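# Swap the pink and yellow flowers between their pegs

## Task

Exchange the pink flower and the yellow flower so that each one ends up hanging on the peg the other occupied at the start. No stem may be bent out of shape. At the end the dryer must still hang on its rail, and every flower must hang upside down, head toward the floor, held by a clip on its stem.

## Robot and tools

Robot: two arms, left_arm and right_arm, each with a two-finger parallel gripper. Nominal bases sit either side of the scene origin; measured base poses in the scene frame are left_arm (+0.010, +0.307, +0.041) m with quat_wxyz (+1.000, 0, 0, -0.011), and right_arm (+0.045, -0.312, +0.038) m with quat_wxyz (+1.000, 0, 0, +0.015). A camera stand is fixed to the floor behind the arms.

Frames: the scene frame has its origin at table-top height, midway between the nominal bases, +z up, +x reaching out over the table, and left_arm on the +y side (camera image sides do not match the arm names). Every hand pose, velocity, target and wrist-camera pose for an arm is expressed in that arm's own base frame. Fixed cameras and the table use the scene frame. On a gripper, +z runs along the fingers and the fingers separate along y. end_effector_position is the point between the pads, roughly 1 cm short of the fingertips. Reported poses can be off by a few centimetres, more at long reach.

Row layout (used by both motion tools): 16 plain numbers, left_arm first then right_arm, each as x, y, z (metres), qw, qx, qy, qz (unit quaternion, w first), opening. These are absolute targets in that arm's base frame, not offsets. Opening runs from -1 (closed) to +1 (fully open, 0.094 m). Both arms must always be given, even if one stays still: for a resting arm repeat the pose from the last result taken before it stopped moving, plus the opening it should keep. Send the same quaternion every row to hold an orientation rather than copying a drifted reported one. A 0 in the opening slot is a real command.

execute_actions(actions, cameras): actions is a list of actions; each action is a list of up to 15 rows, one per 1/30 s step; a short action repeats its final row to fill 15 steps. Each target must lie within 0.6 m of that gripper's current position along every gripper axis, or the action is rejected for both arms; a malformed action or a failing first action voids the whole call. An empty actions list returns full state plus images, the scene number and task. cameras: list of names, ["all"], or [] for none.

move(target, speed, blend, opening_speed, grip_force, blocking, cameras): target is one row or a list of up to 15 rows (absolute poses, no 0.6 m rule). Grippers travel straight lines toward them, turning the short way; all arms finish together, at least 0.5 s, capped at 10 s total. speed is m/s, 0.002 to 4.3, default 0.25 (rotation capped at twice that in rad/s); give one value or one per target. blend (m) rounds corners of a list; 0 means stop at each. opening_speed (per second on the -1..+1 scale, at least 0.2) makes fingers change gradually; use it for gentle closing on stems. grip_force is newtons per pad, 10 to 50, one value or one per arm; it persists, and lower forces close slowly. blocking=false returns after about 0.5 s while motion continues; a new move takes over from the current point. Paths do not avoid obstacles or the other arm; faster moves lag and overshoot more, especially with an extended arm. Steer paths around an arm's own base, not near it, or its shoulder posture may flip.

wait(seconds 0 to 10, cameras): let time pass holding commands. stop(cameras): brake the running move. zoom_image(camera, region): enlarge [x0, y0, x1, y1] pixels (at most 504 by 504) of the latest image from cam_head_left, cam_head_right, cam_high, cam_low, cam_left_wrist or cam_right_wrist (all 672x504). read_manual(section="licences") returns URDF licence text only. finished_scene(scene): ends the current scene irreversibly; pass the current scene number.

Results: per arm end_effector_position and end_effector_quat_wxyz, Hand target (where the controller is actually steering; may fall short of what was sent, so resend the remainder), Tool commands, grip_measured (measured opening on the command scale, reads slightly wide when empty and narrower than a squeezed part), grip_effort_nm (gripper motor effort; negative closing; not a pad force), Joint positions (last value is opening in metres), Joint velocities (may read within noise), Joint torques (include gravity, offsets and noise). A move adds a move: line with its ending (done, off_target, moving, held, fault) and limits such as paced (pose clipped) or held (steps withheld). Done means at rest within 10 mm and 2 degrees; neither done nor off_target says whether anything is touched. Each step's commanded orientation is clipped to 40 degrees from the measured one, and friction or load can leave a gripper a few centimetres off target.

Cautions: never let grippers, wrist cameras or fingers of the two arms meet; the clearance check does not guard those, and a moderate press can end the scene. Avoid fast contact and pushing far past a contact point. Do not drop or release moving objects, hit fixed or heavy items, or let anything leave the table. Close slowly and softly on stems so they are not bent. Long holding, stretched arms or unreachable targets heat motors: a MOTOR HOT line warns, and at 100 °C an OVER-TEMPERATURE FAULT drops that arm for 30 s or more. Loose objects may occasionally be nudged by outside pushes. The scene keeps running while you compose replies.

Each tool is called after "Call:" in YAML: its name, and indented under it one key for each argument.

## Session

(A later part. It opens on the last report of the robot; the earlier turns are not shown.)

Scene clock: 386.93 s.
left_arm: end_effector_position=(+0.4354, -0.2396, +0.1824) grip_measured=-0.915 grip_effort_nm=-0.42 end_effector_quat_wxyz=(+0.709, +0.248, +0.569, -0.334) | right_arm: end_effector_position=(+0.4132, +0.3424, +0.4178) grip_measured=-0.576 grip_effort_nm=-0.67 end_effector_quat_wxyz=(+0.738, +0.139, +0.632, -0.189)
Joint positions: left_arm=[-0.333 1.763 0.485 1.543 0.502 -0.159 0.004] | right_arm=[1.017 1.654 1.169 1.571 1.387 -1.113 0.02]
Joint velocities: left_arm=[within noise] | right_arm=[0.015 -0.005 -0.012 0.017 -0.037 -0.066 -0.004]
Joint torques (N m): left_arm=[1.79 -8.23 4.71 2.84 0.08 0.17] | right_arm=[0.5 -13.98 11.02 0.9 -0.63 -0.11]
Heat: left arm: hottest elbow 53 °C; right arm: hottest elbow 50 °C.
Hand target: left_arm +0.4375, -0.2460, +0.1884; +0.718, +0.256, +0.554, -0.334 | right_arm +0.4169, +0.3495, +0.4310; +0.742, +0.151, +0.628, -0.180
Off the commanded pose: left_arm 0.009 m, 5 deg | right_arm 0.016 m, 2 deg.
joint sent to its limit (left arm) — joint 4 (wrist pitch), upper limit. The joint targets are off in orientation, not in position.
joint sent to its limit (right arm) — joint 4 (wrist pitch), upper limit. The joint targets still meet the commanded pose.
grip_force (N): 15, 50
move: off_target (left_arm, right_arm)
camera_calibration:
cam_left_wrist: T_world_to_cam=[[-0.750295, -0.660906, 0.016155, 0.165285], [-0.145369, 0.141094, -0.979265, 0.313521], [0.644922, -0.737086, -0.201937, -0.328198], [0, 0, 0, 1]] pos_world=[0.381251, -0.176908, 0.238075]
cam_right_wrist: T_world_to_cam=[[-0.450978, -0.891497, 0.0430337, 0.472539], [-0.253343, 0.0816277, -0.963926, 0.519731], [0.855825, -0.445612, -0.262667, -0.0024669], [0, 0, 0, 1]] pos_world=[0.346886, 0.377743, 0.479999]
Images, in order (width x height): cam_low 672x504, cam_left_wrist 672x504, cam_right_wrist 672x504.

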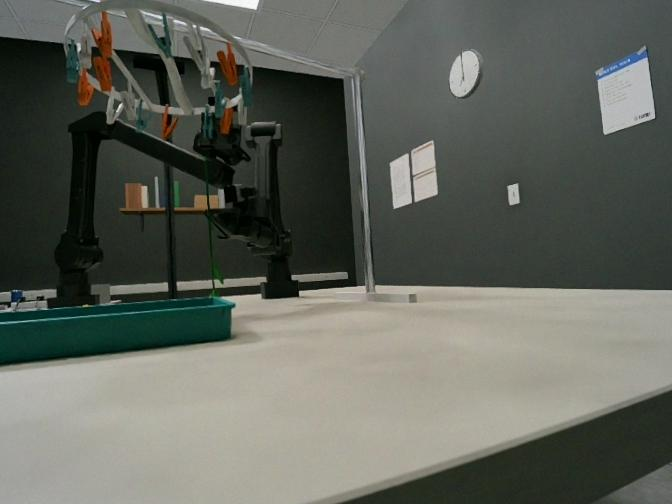

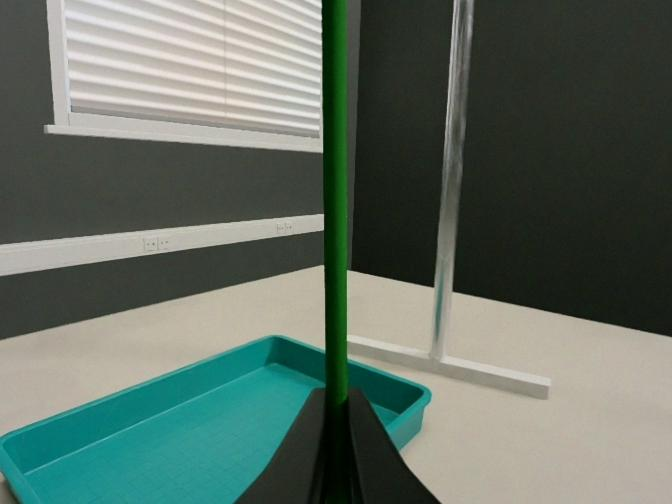

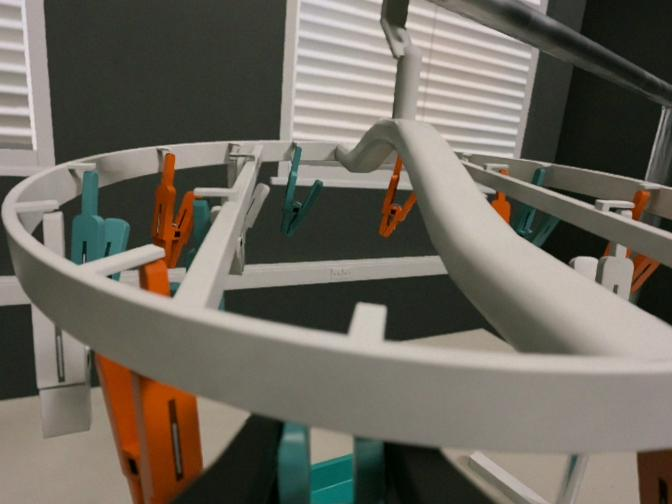

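Call:
move:
  target:
    - [0.379, -0.178, 0.198, 0.7332, 0.2484, 0.5327, -0.3419, -1.0, 0.4173, 0.3503, 0.4313, 0.7433, 0.1555, 0.6237, -0.1853, -0.15]
    - [0.375, -0.173, 0.205, 0.7332, 0.2484, 0.5327, -0.3419, -1.0, 0.320, 0.399, 0.4313, 0.7433, 0.1555, 0.6237, -0.1853, -0.15]
    - [0.375, -0.173, 0.205, 0.7332, 0.2484, 0.5327, -0.3419, -1.0, 0.25, 0.23, 0.45, 0.7544, -0.1116, 0.6330, 0.1330, -0.15]
    - [0.375, -0.173, 0.205, 0.7332, 0.2484, 0.5327, -0.3419, -1.0, 0.33, 0.06, 0.45, 0.6942, -0.2717, 0.5826, 0.3237, 0.1]
    - [0.375, -0.173, 0.205, 0.7332, 0.2484, 0.5327, -0.3419, -1.0, 0.445, 0.015, 0.45, 0.6118, -0.3869, 0.5134, 0.4610, 0.1]
  speed: [0.15, 0.12, 0.35, 0.35, 0.3]
  blend: [0, 0, 0.05, 0.05, 0]
  opening_speed: 0.6
  cameras: ["all"]

Scene clock: 414.13 s.
left_arm: end_effector_position=(+0.3764, -0.1781, +0.1959) grip_measured=-0.915 grip_effort_nm=-0.42 end_effector_quat_wxyz=(+0.701, +0.261, +0.576, -0.331) | right_arm: end_effector_position=(+0.4372, +0.0195, +0.4323) grip_measured=+0.099 grip_effort_nm=0.07 end_effector_quat_wxyz=(+0.589, -0.373, +0.588, +0.409)
Joint positions: left_arm=[-0.178 1.576 0.289 1.547 0.671 -0.179 0.004] | right_arm=[-0.363 1.287 0.93 1.06 -1.525 0.743 0.052]
Joint torques (N m): left_arm=[3.43 -7.71 3.03 2.63 0.04 -0.06] | right_arm=[0.26 -8.06 11.69 1.43 0.53 0.16]
Heat: left arm: hottest elbow 49 °C; right arm: hottest elbow 50 °C.
Hand target: left_arm +0.3751, -0.1733, +0.2054; +0.711, +0.259, +0.566, -0.328 | right_arm +0.4441, +0.0156, +0.4496; +0.597, -0.382, +0.581, +0.399
Off the commanded pose: left_arm 0.011 m, 6 deg | right_arm 0.020 m, 11 deg.
joint sent to its limit (left arm) — joint 4 (wrist pitch), upper limit. The joint targets are off in orientation, not in position.
grip_force (N): 15, 50
move: off_target (left_arm, right_arm); blend cut to 0 m at target 4; target 4's new opening was sent with right_arm's hand 0.026 m and 2 deg from that target
camera_calibration:
cam_left_wrist: T_world_to_cam=[[-0.7586, -0.651551, 0.00261078, 0.168901], [-0.151852, 0.172901, -0.973163, 0.316373], [0.633614, -0.738638, -0.230102, -0.232614], [0, 0, 0, 1]] pos_world=[0.323557, -0.116471, 0.253917]
cam_right_wrist: T_world_to_cam=[[0.923917, -0.381186, -0.0327772, -0.383396], [-0.175948, -0.347258, -0.921116, 0.522136], [0.339735, 0.856801, -0.387907, 0.0913529], [0, 0, 0, 1]] pos_world=[0.415059, -0.0431006, 0.503817]

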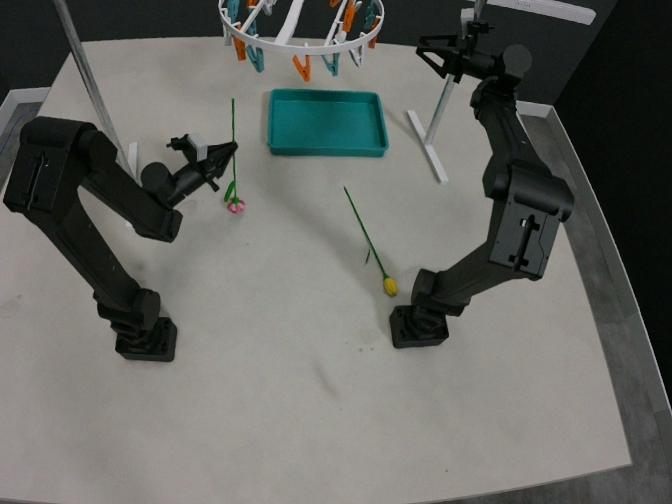

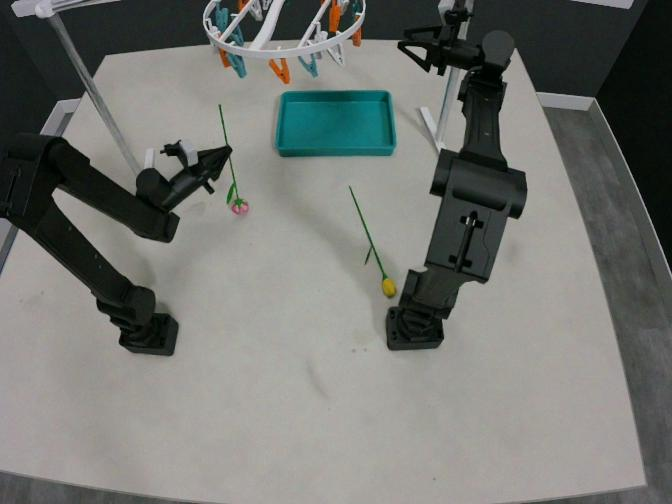

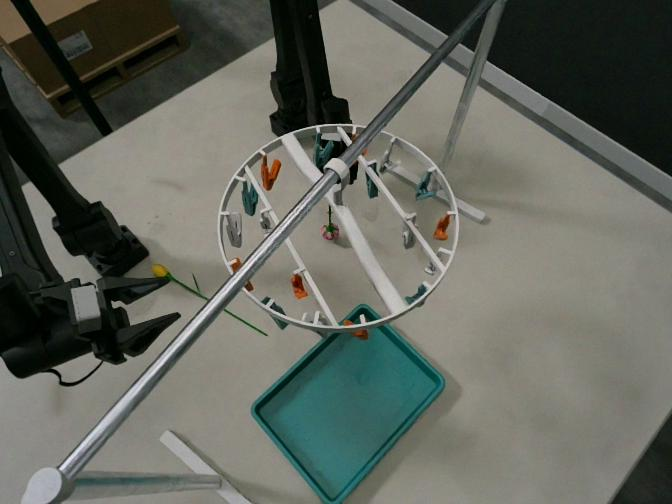

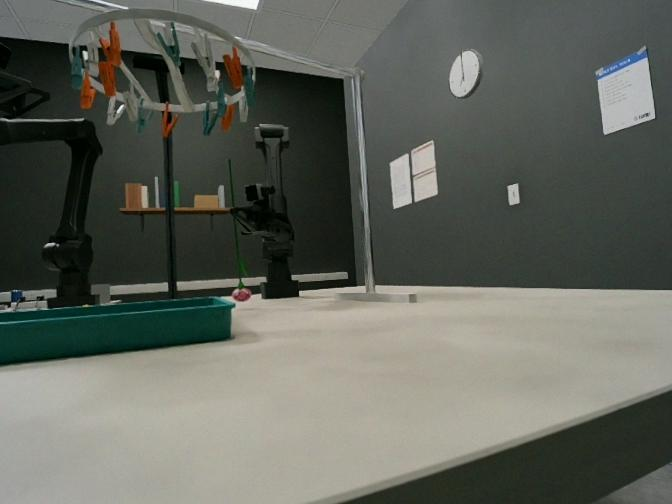

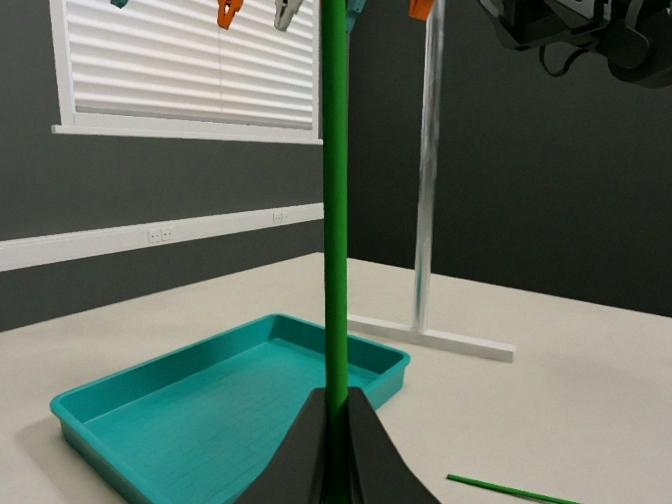

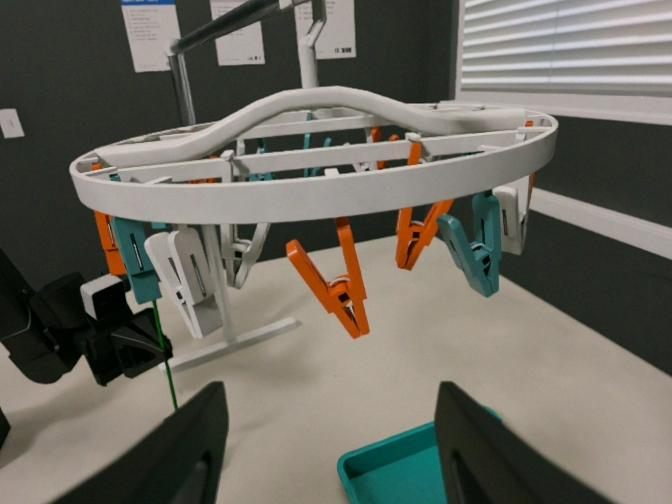

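Call:
zoom_image:
  camera: "cam_right_wrist"
  region: [260, 200, 400, 350]

Scaled by 3.360 from the camera's 672x504 image, which has a finer 960x720 frame.

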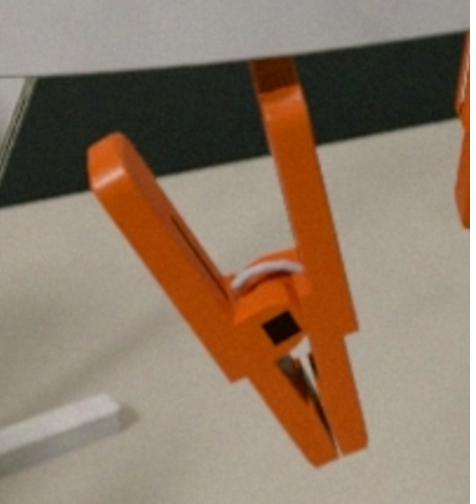

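Call:
move:
  target:
    - [0.4645, -0.3973, 0.214, 0.7568, 0.2195, 0.5299, -0.3135, -1.0, 0.4635, 0.0753, 0.4437, 0.6424, -0.3501, 0.5391, 0.4172, 0.1]
  speed: 0.2
  cameras: ["cam_left_wrist", "cam_right_wrist", "cam_low", "cam_head_right"]

Call:
zoom_image:
  camera: "cam_right_wrist"
  region: [240, 250, 440, 450]

Scene clock: 432.37 s.
left_arm: end_effector_position=(+0.4563, -0.3875, +0.2094) grip_measured=-0.915 grip_effort_nm=-0.42 end_effector_quat_wxyz=(+0.752, +0.218, +0.537, -0.315) | right_arm: end_effector_position=(+0.4611, +0.0719, +0.4524) grip_measured=+0.099 grip_effort_nm=0.08 end_effector_quat_wxyz=(+0.643, -0.347, +0.541, +0.417)
Joint positions: left_arm=[-0.673 1.872 0.75 1.458 0.104 -0.047 0.004] | right_arm=[-0.211 1.302 0.93 1.07 -1.296 0.684 0.052]
Joint torques (N m): left_arm=[2.14 -10.7 7.16 1.52 -0.1 0.14] | right_arm=[1.44 -8.35 7.27 1.57 0.5 -0.12]
Heat: left arm: hottest elbow 47 °C; right arm: hottest elbow 52 °C.
Hand target: left_arm +0.4639, -0.3970, +0.2139; +0.757, +0.219, +0.530, -0.314 | right_arm +0.4633, +0.0753, +0.4438; +0.642, -0.350, +0.539, +0.417
Off the commanded pose: left_arm 0.014 m, 1 deg | right_arm 0.010 m, 0 deg.
grip_force (N): 15, 50
move: off_target (left_arm)
camera_calibration:
cam_left_wrist: T_world_to_cam=[[-0.701302, -0.712864, -0.000690808, 0.0439323], [-0.0705084, 0.0703292, -0.995029, 0.305639], [0.709368, -0.697767, -0.0995849, -0.480828], [0, 0, 0, 1]] pos_world=[0.393444, -0.325683, 0.256267]
cam_right_wrist: T_world_to_cam=[[0.91337, -0.407103, 0.00468679, -0.395115], [-0.0978655, -0.230715, -0.968087, 0.540062], [0.395192, 0.883764, -0.25057, -0.0435638], [0, 0, 0, 1]] pos_world=[0.430956, 0.00224792, 0.513763]
Images, in order (width x height): cam_head_right 672x504, cam_low 672x504, cam_left_wrist 672x504, cam_right_wrist 672x504.

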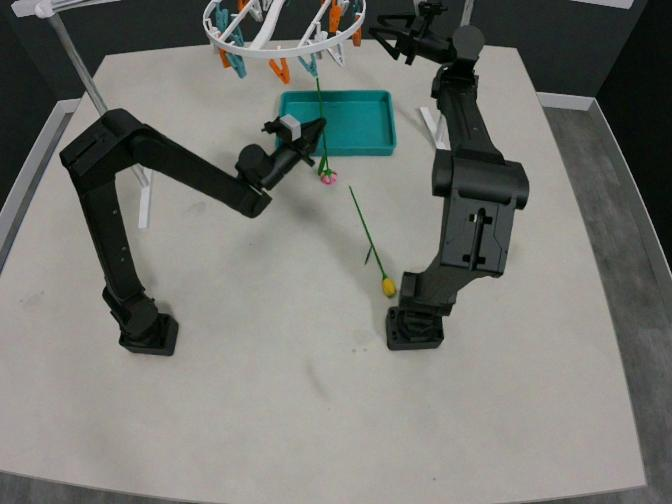

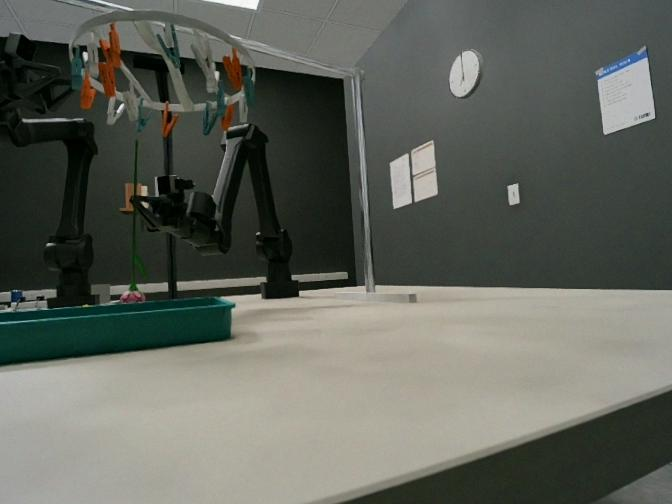

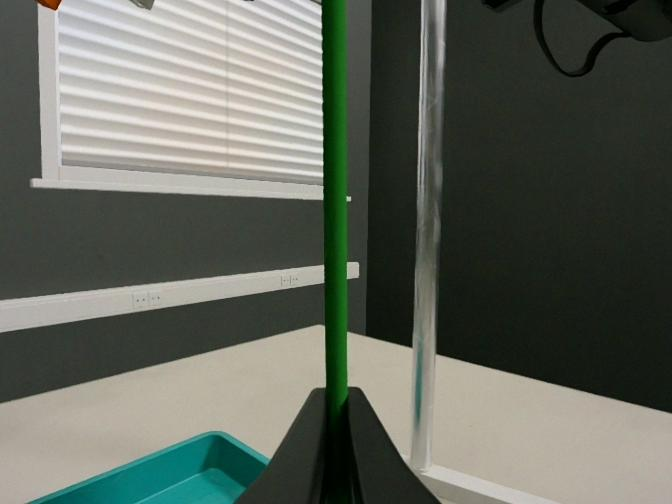

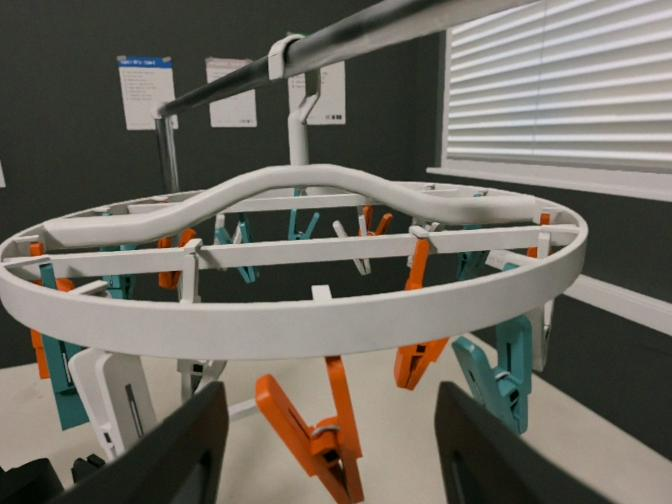

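Scaled by 2.520 from the camera's 672x504 image, which has a finer 960x720 frame.

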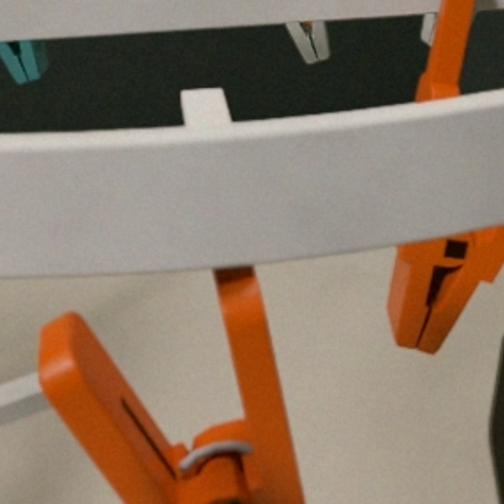

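Call:
move:
  target: [0.4645, -0.3973, 0.214, 0.7568, 0.2195, 0.5299, -0.3135, -1.0, 0.4635, 0.0753, 0.434, 0.6424, -0.3501, 0.5391, 0.4172, 0.1]
  speed: 0.1

Scene clock: 440.70 s.
left_arm: end_effector_position=(+0.4564, -0.3875, +0.2096) grip_measured=-0.915 grip_effort_nm=-0.42 end_effector_quat_wxyz=(+0.752, +0.218, +0.537, -0.315) | right_arm: end_effector_position=(+0.4617, +0.0717, +0.4419) grip_measured=+0.099 grip_effort_nm=0.08 end_effector_quat_wxyz=(+0.643, -0.347, +0.541, +0.417)
Joint positions: left_arm=[-0.673 1.872 0.751 1.458 0.104 -0.047 0.004] | right_arm=[-0.211 1.314 0.912 1.097 -1.296 0.681 0.052]
Joint torques (N m): left_arm=[2.2 -10.7 7.16 1.54 -0.1 0.16] | right_arm=[1.26 -8.64 7.23 1.68 0.51 -0.11]
Heat: left arm: hottest elbow 48 °C; right arm: hottest elbow 51 °C.
Hand target: left_arm +0.4640, -0.3970, +0.2142; +0.757, +0.220, +0.530, -0.314 | right_arm +0.4633, +0.0753, +0.4341; +0.642, -0.350, +0.539, +0.417
Off the commanded pose: left_arm 0.013 m, 1 deg | right_arm 0.009 m, 0 deg.
grip_force (N): 15, 50
move: off_target (left_arm)

Call:
move:
  target:
    - [0.4645, -0.3973, 0.214, 0.7568, 0.2195, 0.5299, -0.3135, -1.0, 0.4635, 0.0753, 0.416, 0.6424, -0.3501, 0.5391, 0.4172, 0.1]
    - [0.4645, -0.3973, 0.214, 0.7568, 0.2195, 0.5299, -0.3135, -1.0, 0.477, 0.115, 0.420, 0.6424, -0.3501, 0.5391, 0.4172, 0.1]
  speed: 0.1
  cameras: ["cam_right_wrist"]

Scene clock: 447.67 s.
left_arm: end_effector_position=(+0.4564, -0.3875, +0.2096) grip_measured=-0.915 grip_effort_nm=-0.42 end_effector_quat_wxyz=(+0.752, +0.218, +0.537, -0.315) | right_arm: end_effector_position=(+0.4768, +0.1115, +0.4111) grip_measured=+0.099 grip_effort_nm=0.08 end_effector_quat_wxyz=(+0.637, -0.341, +0.547, +0.423)
Joint positions: left_arm=[-0.673 1.872 0.751 1.458 0.104 -0.047 0.004] | right_arm=[-0.108 1.338 0.881 0.96 -1.212 0.504 0.052]
Joint torques (N m): left_arm=[2.2 -10.7 7.13 1.55 -0.09 0.17] | right_arm=[1.32 -10.75 9.06 0.9 0.39 -0.11]
Heat: left arm: hottest elbow 48 °C; right arm: hottest elbow 50 °C.
Hand target: left_arm +0.4640, -0.3970, +0.2142; +0.757, +0.220, +0.530, -0.314 | right_arm +0.4768, +0.1150, +0.4200; +0.643, -0.350, +0.539, +0.418
Off the commanded pose: left_arm 0.013 m, 1 deg | right_arm 0.010 m, 2 deg.
grip_force (N): 15, 50
move: off_target (left_arm)
camera_calibration:
cam_right_wrist: T_world_to_cam=[[0.91405, -0.405197, -0.0181056, -0.384245], [-0.119392, -0.226128, -0.966753, 0.519918], [0.387631, 0.885822, -0.25507, -0.0899465], [0, 0, 0, 1]] pos_world=[0.448159, 0.04155, 0.472733]
Images, in order (width x height): cam_right_wrist 672x504.

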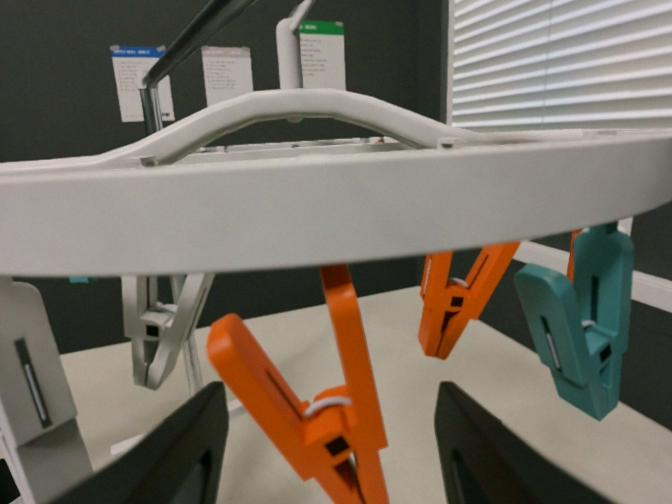

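Call:
move:
  target:
    - [0.4645, -0.3973, 0.214, 0.7568, 0.2195, 0.5299, -0.3135, -1.0, 0.470, 0.1185, 0.429, 0.6424, -0.3501, 0.5391, 0.4172, 0.1]
    - [0.4645, -0.3973, 0.214, 0.7568, 0.2195, 0.5299, -0.3135, -1.0, 0.4755, 0.1315, 0.429, 0.6424, -0.3501, 0.5391, 0.4172, 0.1]
  speed: 0.08
  cameras: ["cam_right_wrist"]

Scene clock: 458.00 s.
left_arm: end_effector_position=(+0.4564, -0.3875, +0.2096) grip_measured=-0.915 grip_effort_nm=-0.42 end_effector_quat_wxyz=(+0.752, +0.218, +0.537, -0.315) | right_arm: end_effector_position=(+0.4733, +0.1280, +0.4173) grip_measured=+0.099 grip_effort_nm=0.08 end_effector_quat_wxyz=(+0.636, -0.340, +0.548, +0.424)
Joint positions: left_arm=[-0.673 1.872 0.751 1.458 0.104 -0.047 0.004] | right_arm=[-0.069 1.306 0.881 0.876 -1.176 0.453 0.052]
Joint torques (N m): left_arm=[2.2 -10.75 7.15 1.54 -0.09 0.17] | right_arm=[1.2 -9.93 9.96 1.01 0.35 -0.11]
Heat: left arm: hottest elbow 49 °C; right arm: hottest elbow 50 °C.
Hand target: left_arm +0.4640, -0.3970, +0.2142; +0.757, +0.220, +0.530, -0.314 | right_arm +0.4752, +0.1313, +0.4290; +0.643, -0.350, +0.539, +0.417
Off the commanded pose: left_arm 0.013 m, 1 deg | right_arm 0.012 m, 2 deg.
grip_force (N): 15, 50
move: off_target (left_arm, right_arm)
camera_calibration:
cam_right_wrist: T_world_to_cam=[[0.913757, -0.405602, -0.0231396, -0.371994], [-0.124808, -0.226057, -0.966085, 0.53151], [0.386615, 0.885655, -0.257184, -0.100128], [0, 0, 0, 1]] pos_world=[0.44496, 0.0579494, 0.479125]
Images, in order (width x height): cam_right_wrist 672x504.

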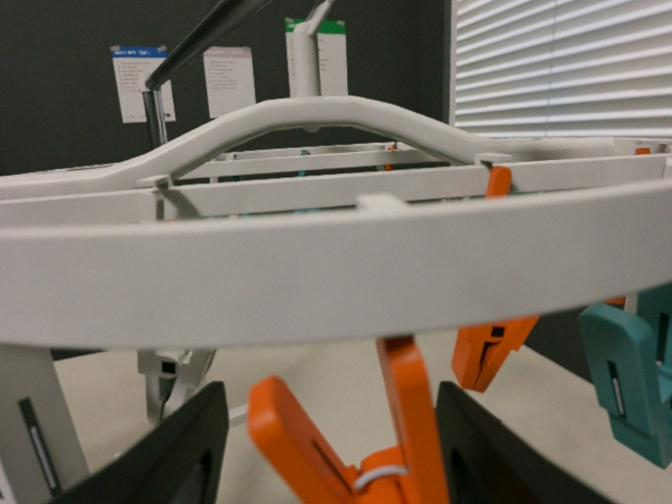

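Call:
move:
  target: [0.4645, -0.3973, 0.214, 0.7568, 0.2195, 0.5299, -0.3135, -1.0, 0.4775, 0.1305, 0.429, 0.6424, -0.3501, 0.5391, 0.4172, -0.6]
  speed: 0.08
  opening_speed: 0.6
  cameras: ["cam_right_wrist", "cam_low", "cam_head_left", "cam_head_right", "cam_left_wrist"]

Call:
zoom_image:
  camera: "cam_low"
  region: [100, 80, 190, 170]

Call:
zoom_image:
  camera: "cam_head_right"
  region: [270, 20, 370, 120]

Call:
zoom_image:
  camera: "cam_head_left"
  region: [290, 20, 390, 120]

Scene clock: 464.83 s.
left_arm: end_effector_position=(+0.4564, -0.3875, +0.2096) grip_measured=-0.915 grip_effort_nm=-0.42 end_effector_quat_wxyz=(+0.752, +0.218, +0.537, -0.315) | right_arm: end_effector_position=(+0.4733, +0.1280, +0.4173) grip_measured=-0.560 grip_effort_nm=-0.96 end_effector_quat_wxyz=(+0.636, -0.340, +0.548, +0.424)
Joint positions: left_arm=[-0.673 1.872 0.751 1.458 0.104 -0.047 0.004] | right_arm=[-0.069 1.306 0.881 0.876 -1.176 0.452 0.021]
Joint torques (N m): left_arm=[2.2 -10.7 7.15 1.52 -0.1 0.17] | right_arm=[1.03 -9.17 10.3 1.07 0.28 -0.11]
Heat: left arm: hottest elbow 49 °C; right arm: hottest elbow 51 °C.
Hand target: left_arm +0.4640, -0.3970, +0.2142; +0.757, +0.220, +0.530, -0.314 | right_arm +0.4771, +0.1303, +0.4290; +0.643, -0.350, +0.539, +0.417
Off the commanded pose: left_arm 0.013 m, 1 deg | right_arm 0.013 m, 2 deg.
grip_force (N): 15, 50
move: off_target (left_arm, right_arm)
camera_calibration:
cam_left_wrist: T_world_to_cam=[[-0.701096, -0.713066, -0.00142382, 0.0439019], [-0.0697978, 0.070613, -0.995059, 0.305565], [0.709643, -0.697532, -0.0992769, -0.480998], [0, 0, 0, 1]] pos_world=[0.393444, -0.325784, 0.256365]
cam_right_wrist: T_world_to_cam=[[0.913703, -0.405764, -0.0224002, -0.372315], [-0.124201, -0.226345, -0.966096, 0.531263], [0.386937, 0.885508, -0.257208, -0.100251], [0, 0, 0, 1]] pos_world=[0.44496, 0.0579492, 0.479126]
Images, in order (width x height): cam_head_left 672x504, cam_head_right 672x504, cam_low 672x504, cam_left_wrist 672x504, cam_right_wrist 672x504.

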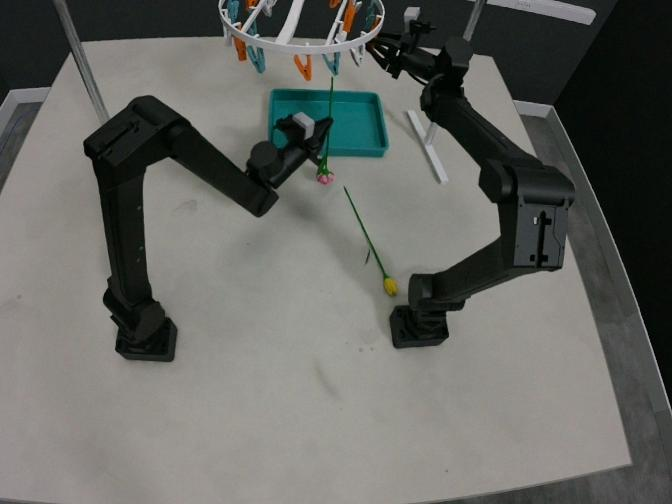

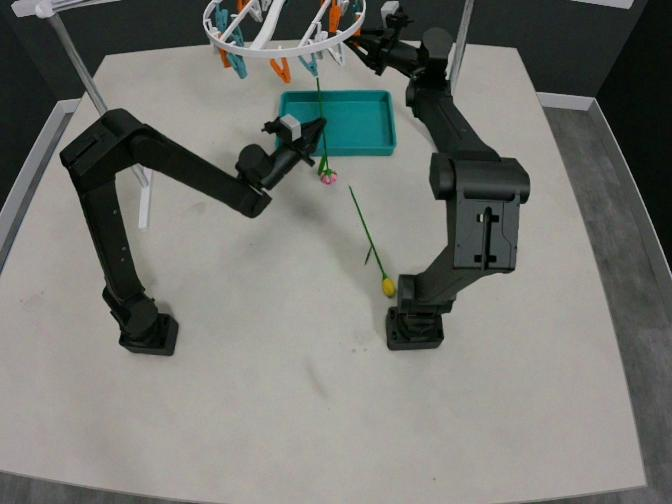

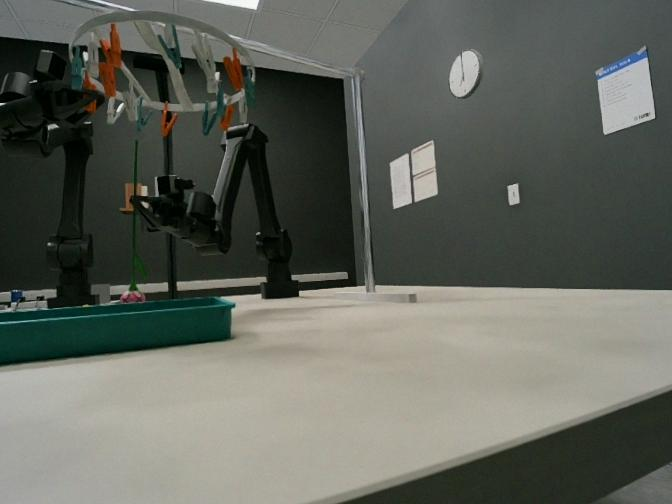

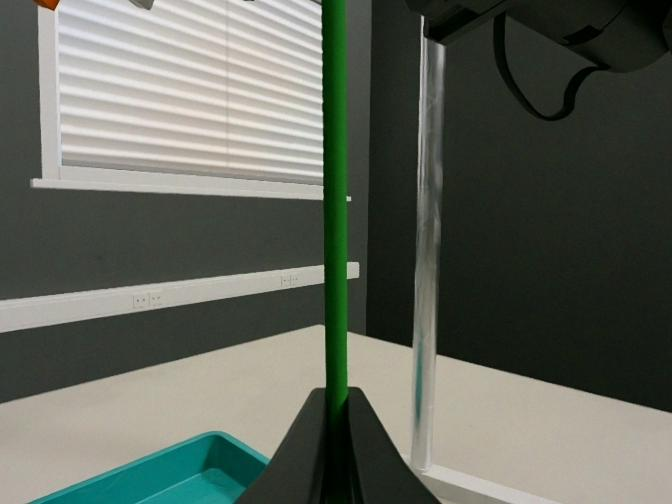

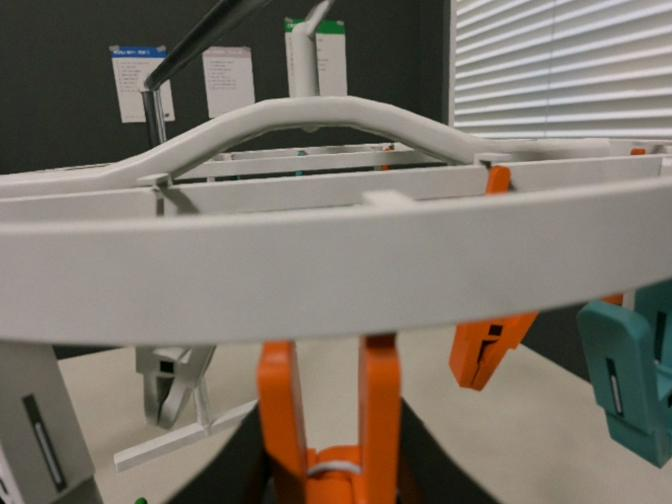

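Scaled by 5.600 from the camera's 672x504 image, which has a finer 960x720 frame.

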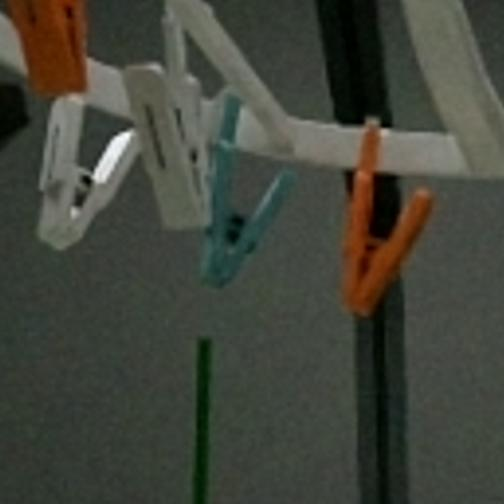

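Scaled by 5.040 from the camera's 672x504 image, which has a finer 960x720 frame.

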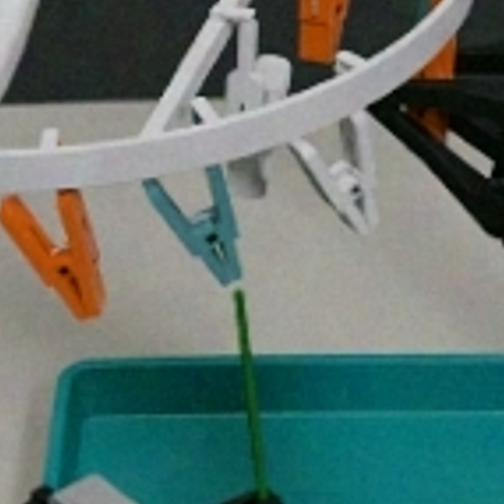

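Scaled by 5.040 from the camera's 672x504 image, which has a finer 960x720 frame.

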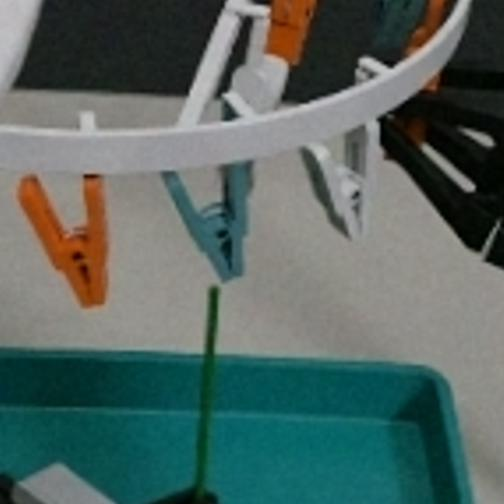

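Call:
move:
  target: [0.5195, -0.4506, 0.203, 0.7568, 0.2195, 0.5299, -0.3135, -1.0, 0.4775, 0.1305, 0.429, 0.6424, -0.3501, 0.5391, 0.4172, -0.58]
  speed: 0.12
  cameras: ["cam_low", "cam_head_left", "cam_head_right", "cam_high", "cam_left_wrist"]

Call:
zoom_image:
  camera: "cam_low"
  region: [70, 60, 150, 140]

Call:
zoom_image:
  camera: "cam_head_right"
  region: [310, 10, 390, 90]

Call:
zoom_image:
  camera: "cam_head_left"
  region: [330, 10, 410, 90]

Call:
zoom_image:
  camera: "cam_high"
  region: [190, 220, 310, 340]

Scene clock: 472.83 s.
left_arm: end_effector_position=(+0.5144, -0.4365, +0.1972) grip_measured=-0.915 grip_effort_nm=-0.42 end_effector_quat_wxyz=(+0.752, +0.217, +0.539, -0.312) | right_arm: end_effector_position=(+0.4733, +0.1280, +0.4173) grip_measured=-0.565 grip_effort_nm=-1.03 end_effector_quat_wxyz=(+0.636, -0.340, +0.548, +0.424)
Joint positions: left_arm=[-0.68 2.01 0.979 1.365 0.091 -0.042 0.004] | right_arm=[-0.069 1.306 0.881 0.876 -1.176 0.452 0.02]
Joint torques (N m): left_arm=[1.73 -13.1 8.03 1.59 -0.09 0.17] | right_arm=[1.14 -9.41 10.3 1.07 0.27 -0.11]
Heat: left arm: hottest elbow 49 °C; right arm: hottest elbow 52 °C.
Hand target: left_arm +0.5187, -0.4499, +0.2030; +0.757, +0.219, +0.530, -0.313 | right_arm +0.4771, +0.1303, +0.4290; +0.643, -0.350, +0.539, +0.417
Off the commanded pose: left_arm 0.016 m, 1 deg | right_arm 0.013 m, 2 deg.
grip_force (N): 15, 50
move: off_target (left_arm, right_arm)
camera_calibration:
cam_left_wrist: T_world_to_cam=[[-0.696161, -0.717884, -0.00131387, 0.0448976], [-0.0727274, 0.0723473, -0.994724, 0.302937], [0.714192, -0.692393, -0.102575, -0.556924], [0, 0, 0, 1]] pos_world=[0.451038, -0.375296, 0.244272]
Images, in order (width x height): cam_head_left 672x504, cam_head_right 672x504, cam_high 672x504, cam_low 672x504, cam_left_wrist 672x504.

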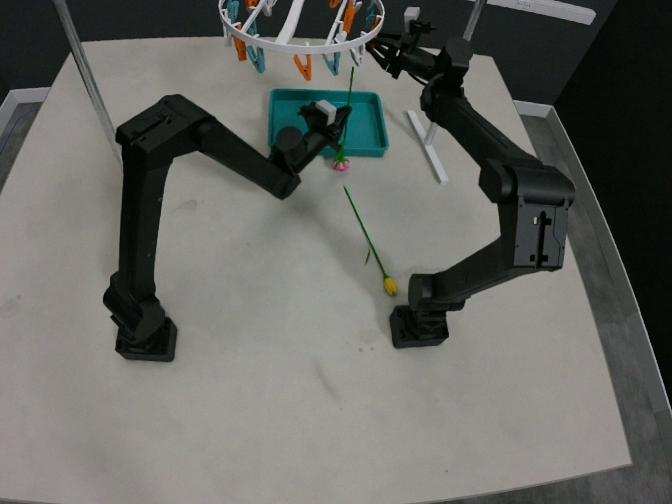

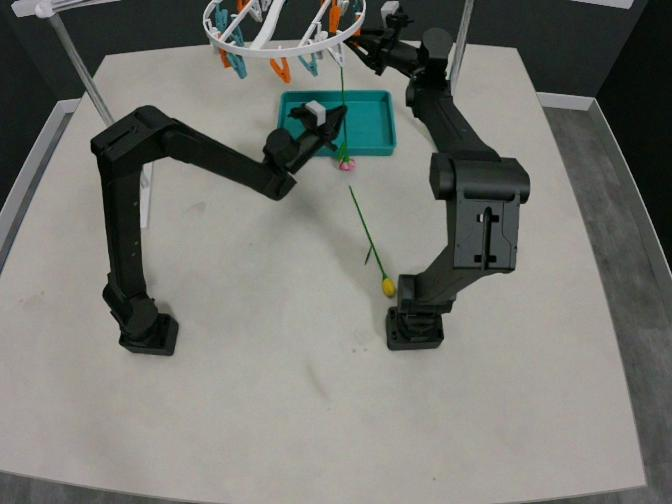

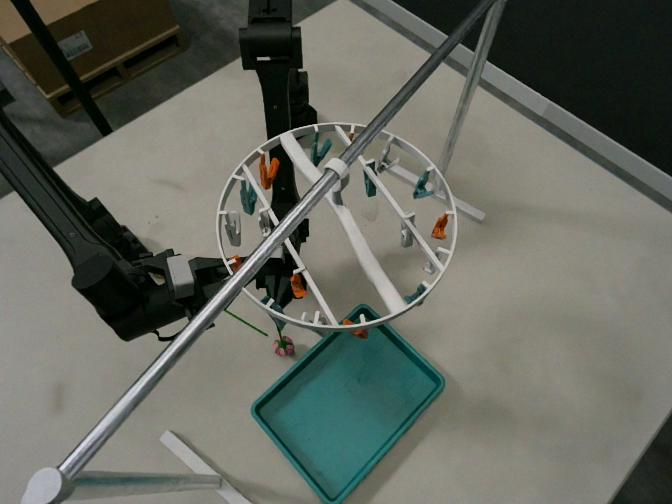

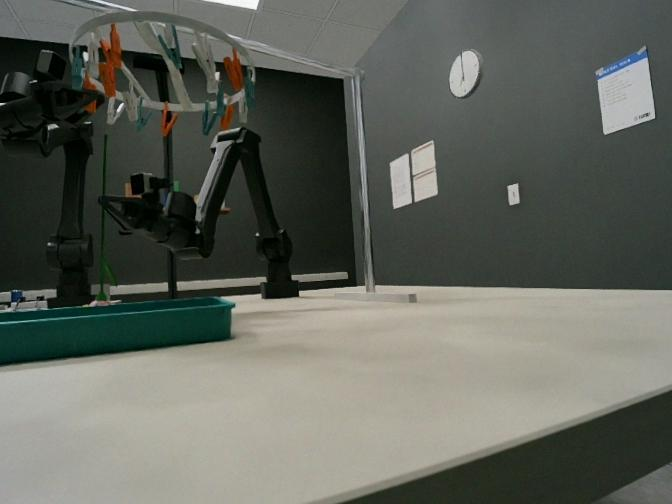

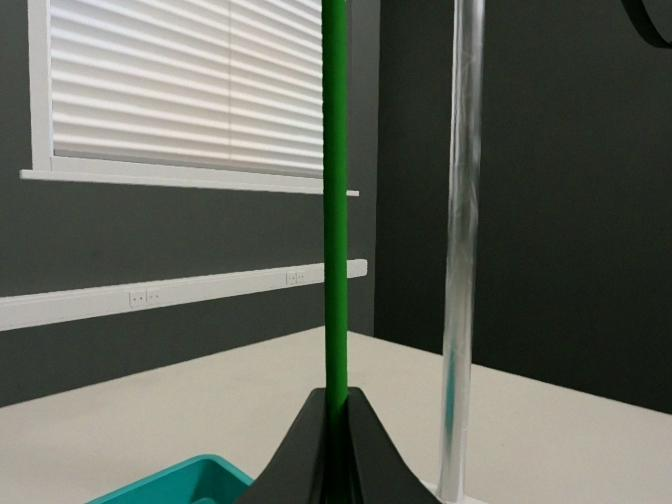

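Scaled by 6.300 from the camera's 672x504 image, which has a finer 960x720 frame.

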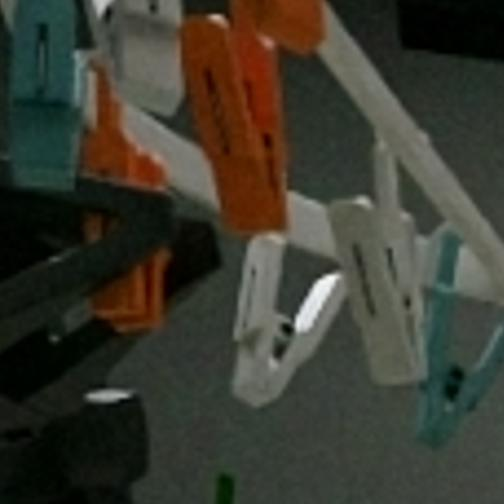

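Scaled by 6.300 from the camera's 672x504 image, which has a finer 960x720 frame.

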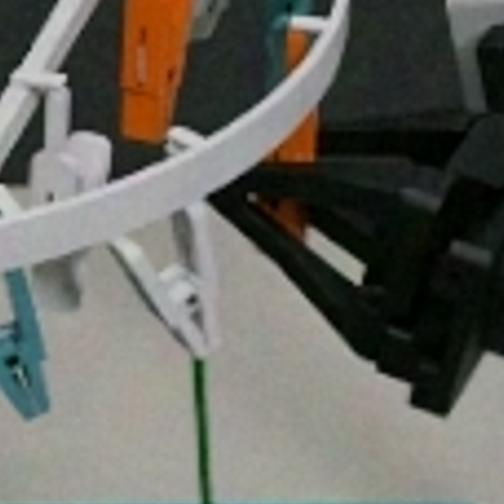

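Scaled by 6.300 from the camera's 672x504 image, which has a finer 960x720 frame.

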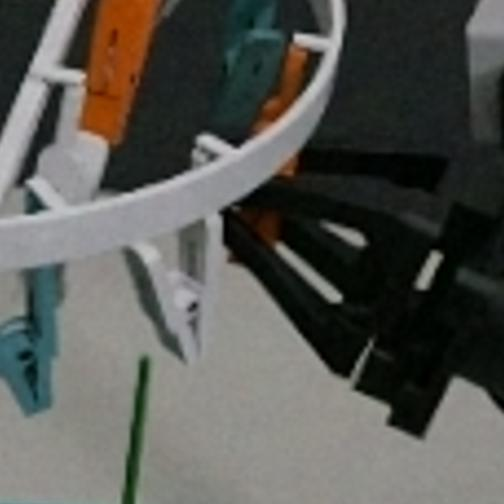

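Scaled by 4.200 from the camera's 672x504 image, which has a finer 960x720 frame.

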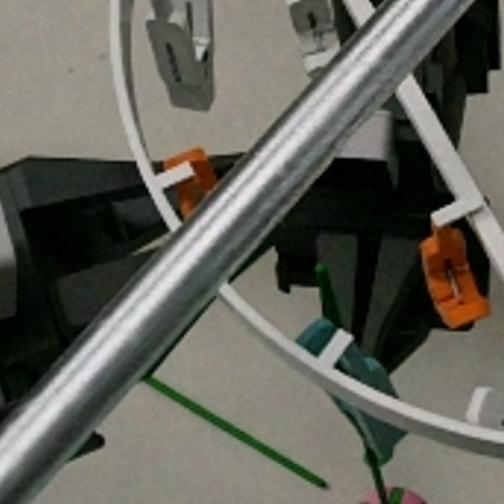

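Call:
zoom_image:
  camera: "cam_low"
  region: [60, 60, 120, 120]

Call:
zoom_image:
  camera: "cam_head_right"
  region: [330, 15, 380, 65]

Call:
zoom_image:
  camera: "cam_head_left"
  region: [350, 15, 400, 65]

Scaled by 8.400 from the camera's 672x504 image, which has a finer 960x720 frame.

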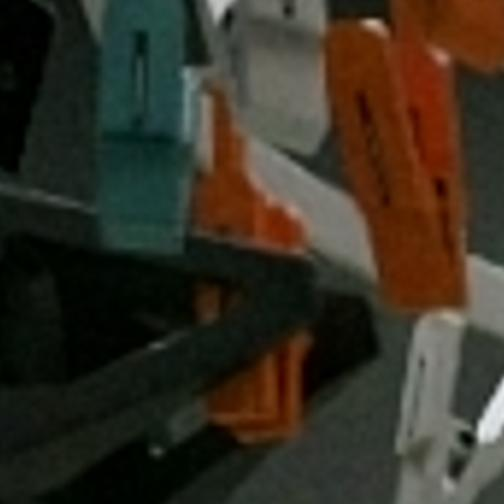

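Scaled by 10.080 from the camera's 672x504 image, which has a finer 960x720 frame.

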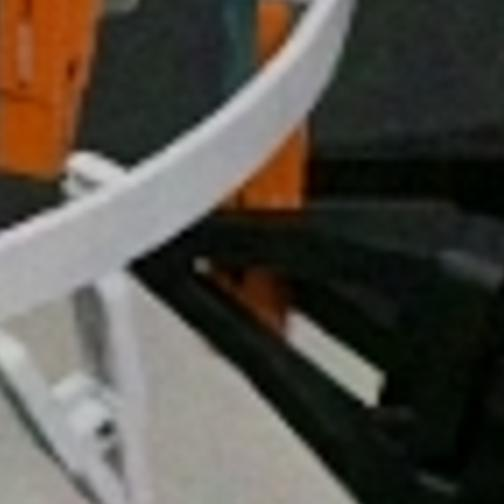

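Scaled by 10.080 from the camera's 672x504 image, which has a finer 960x720 frame.

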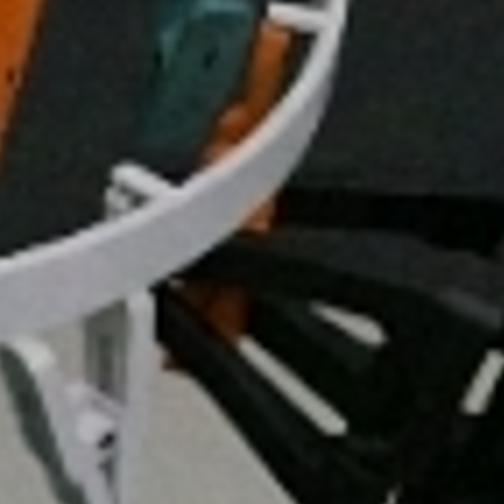

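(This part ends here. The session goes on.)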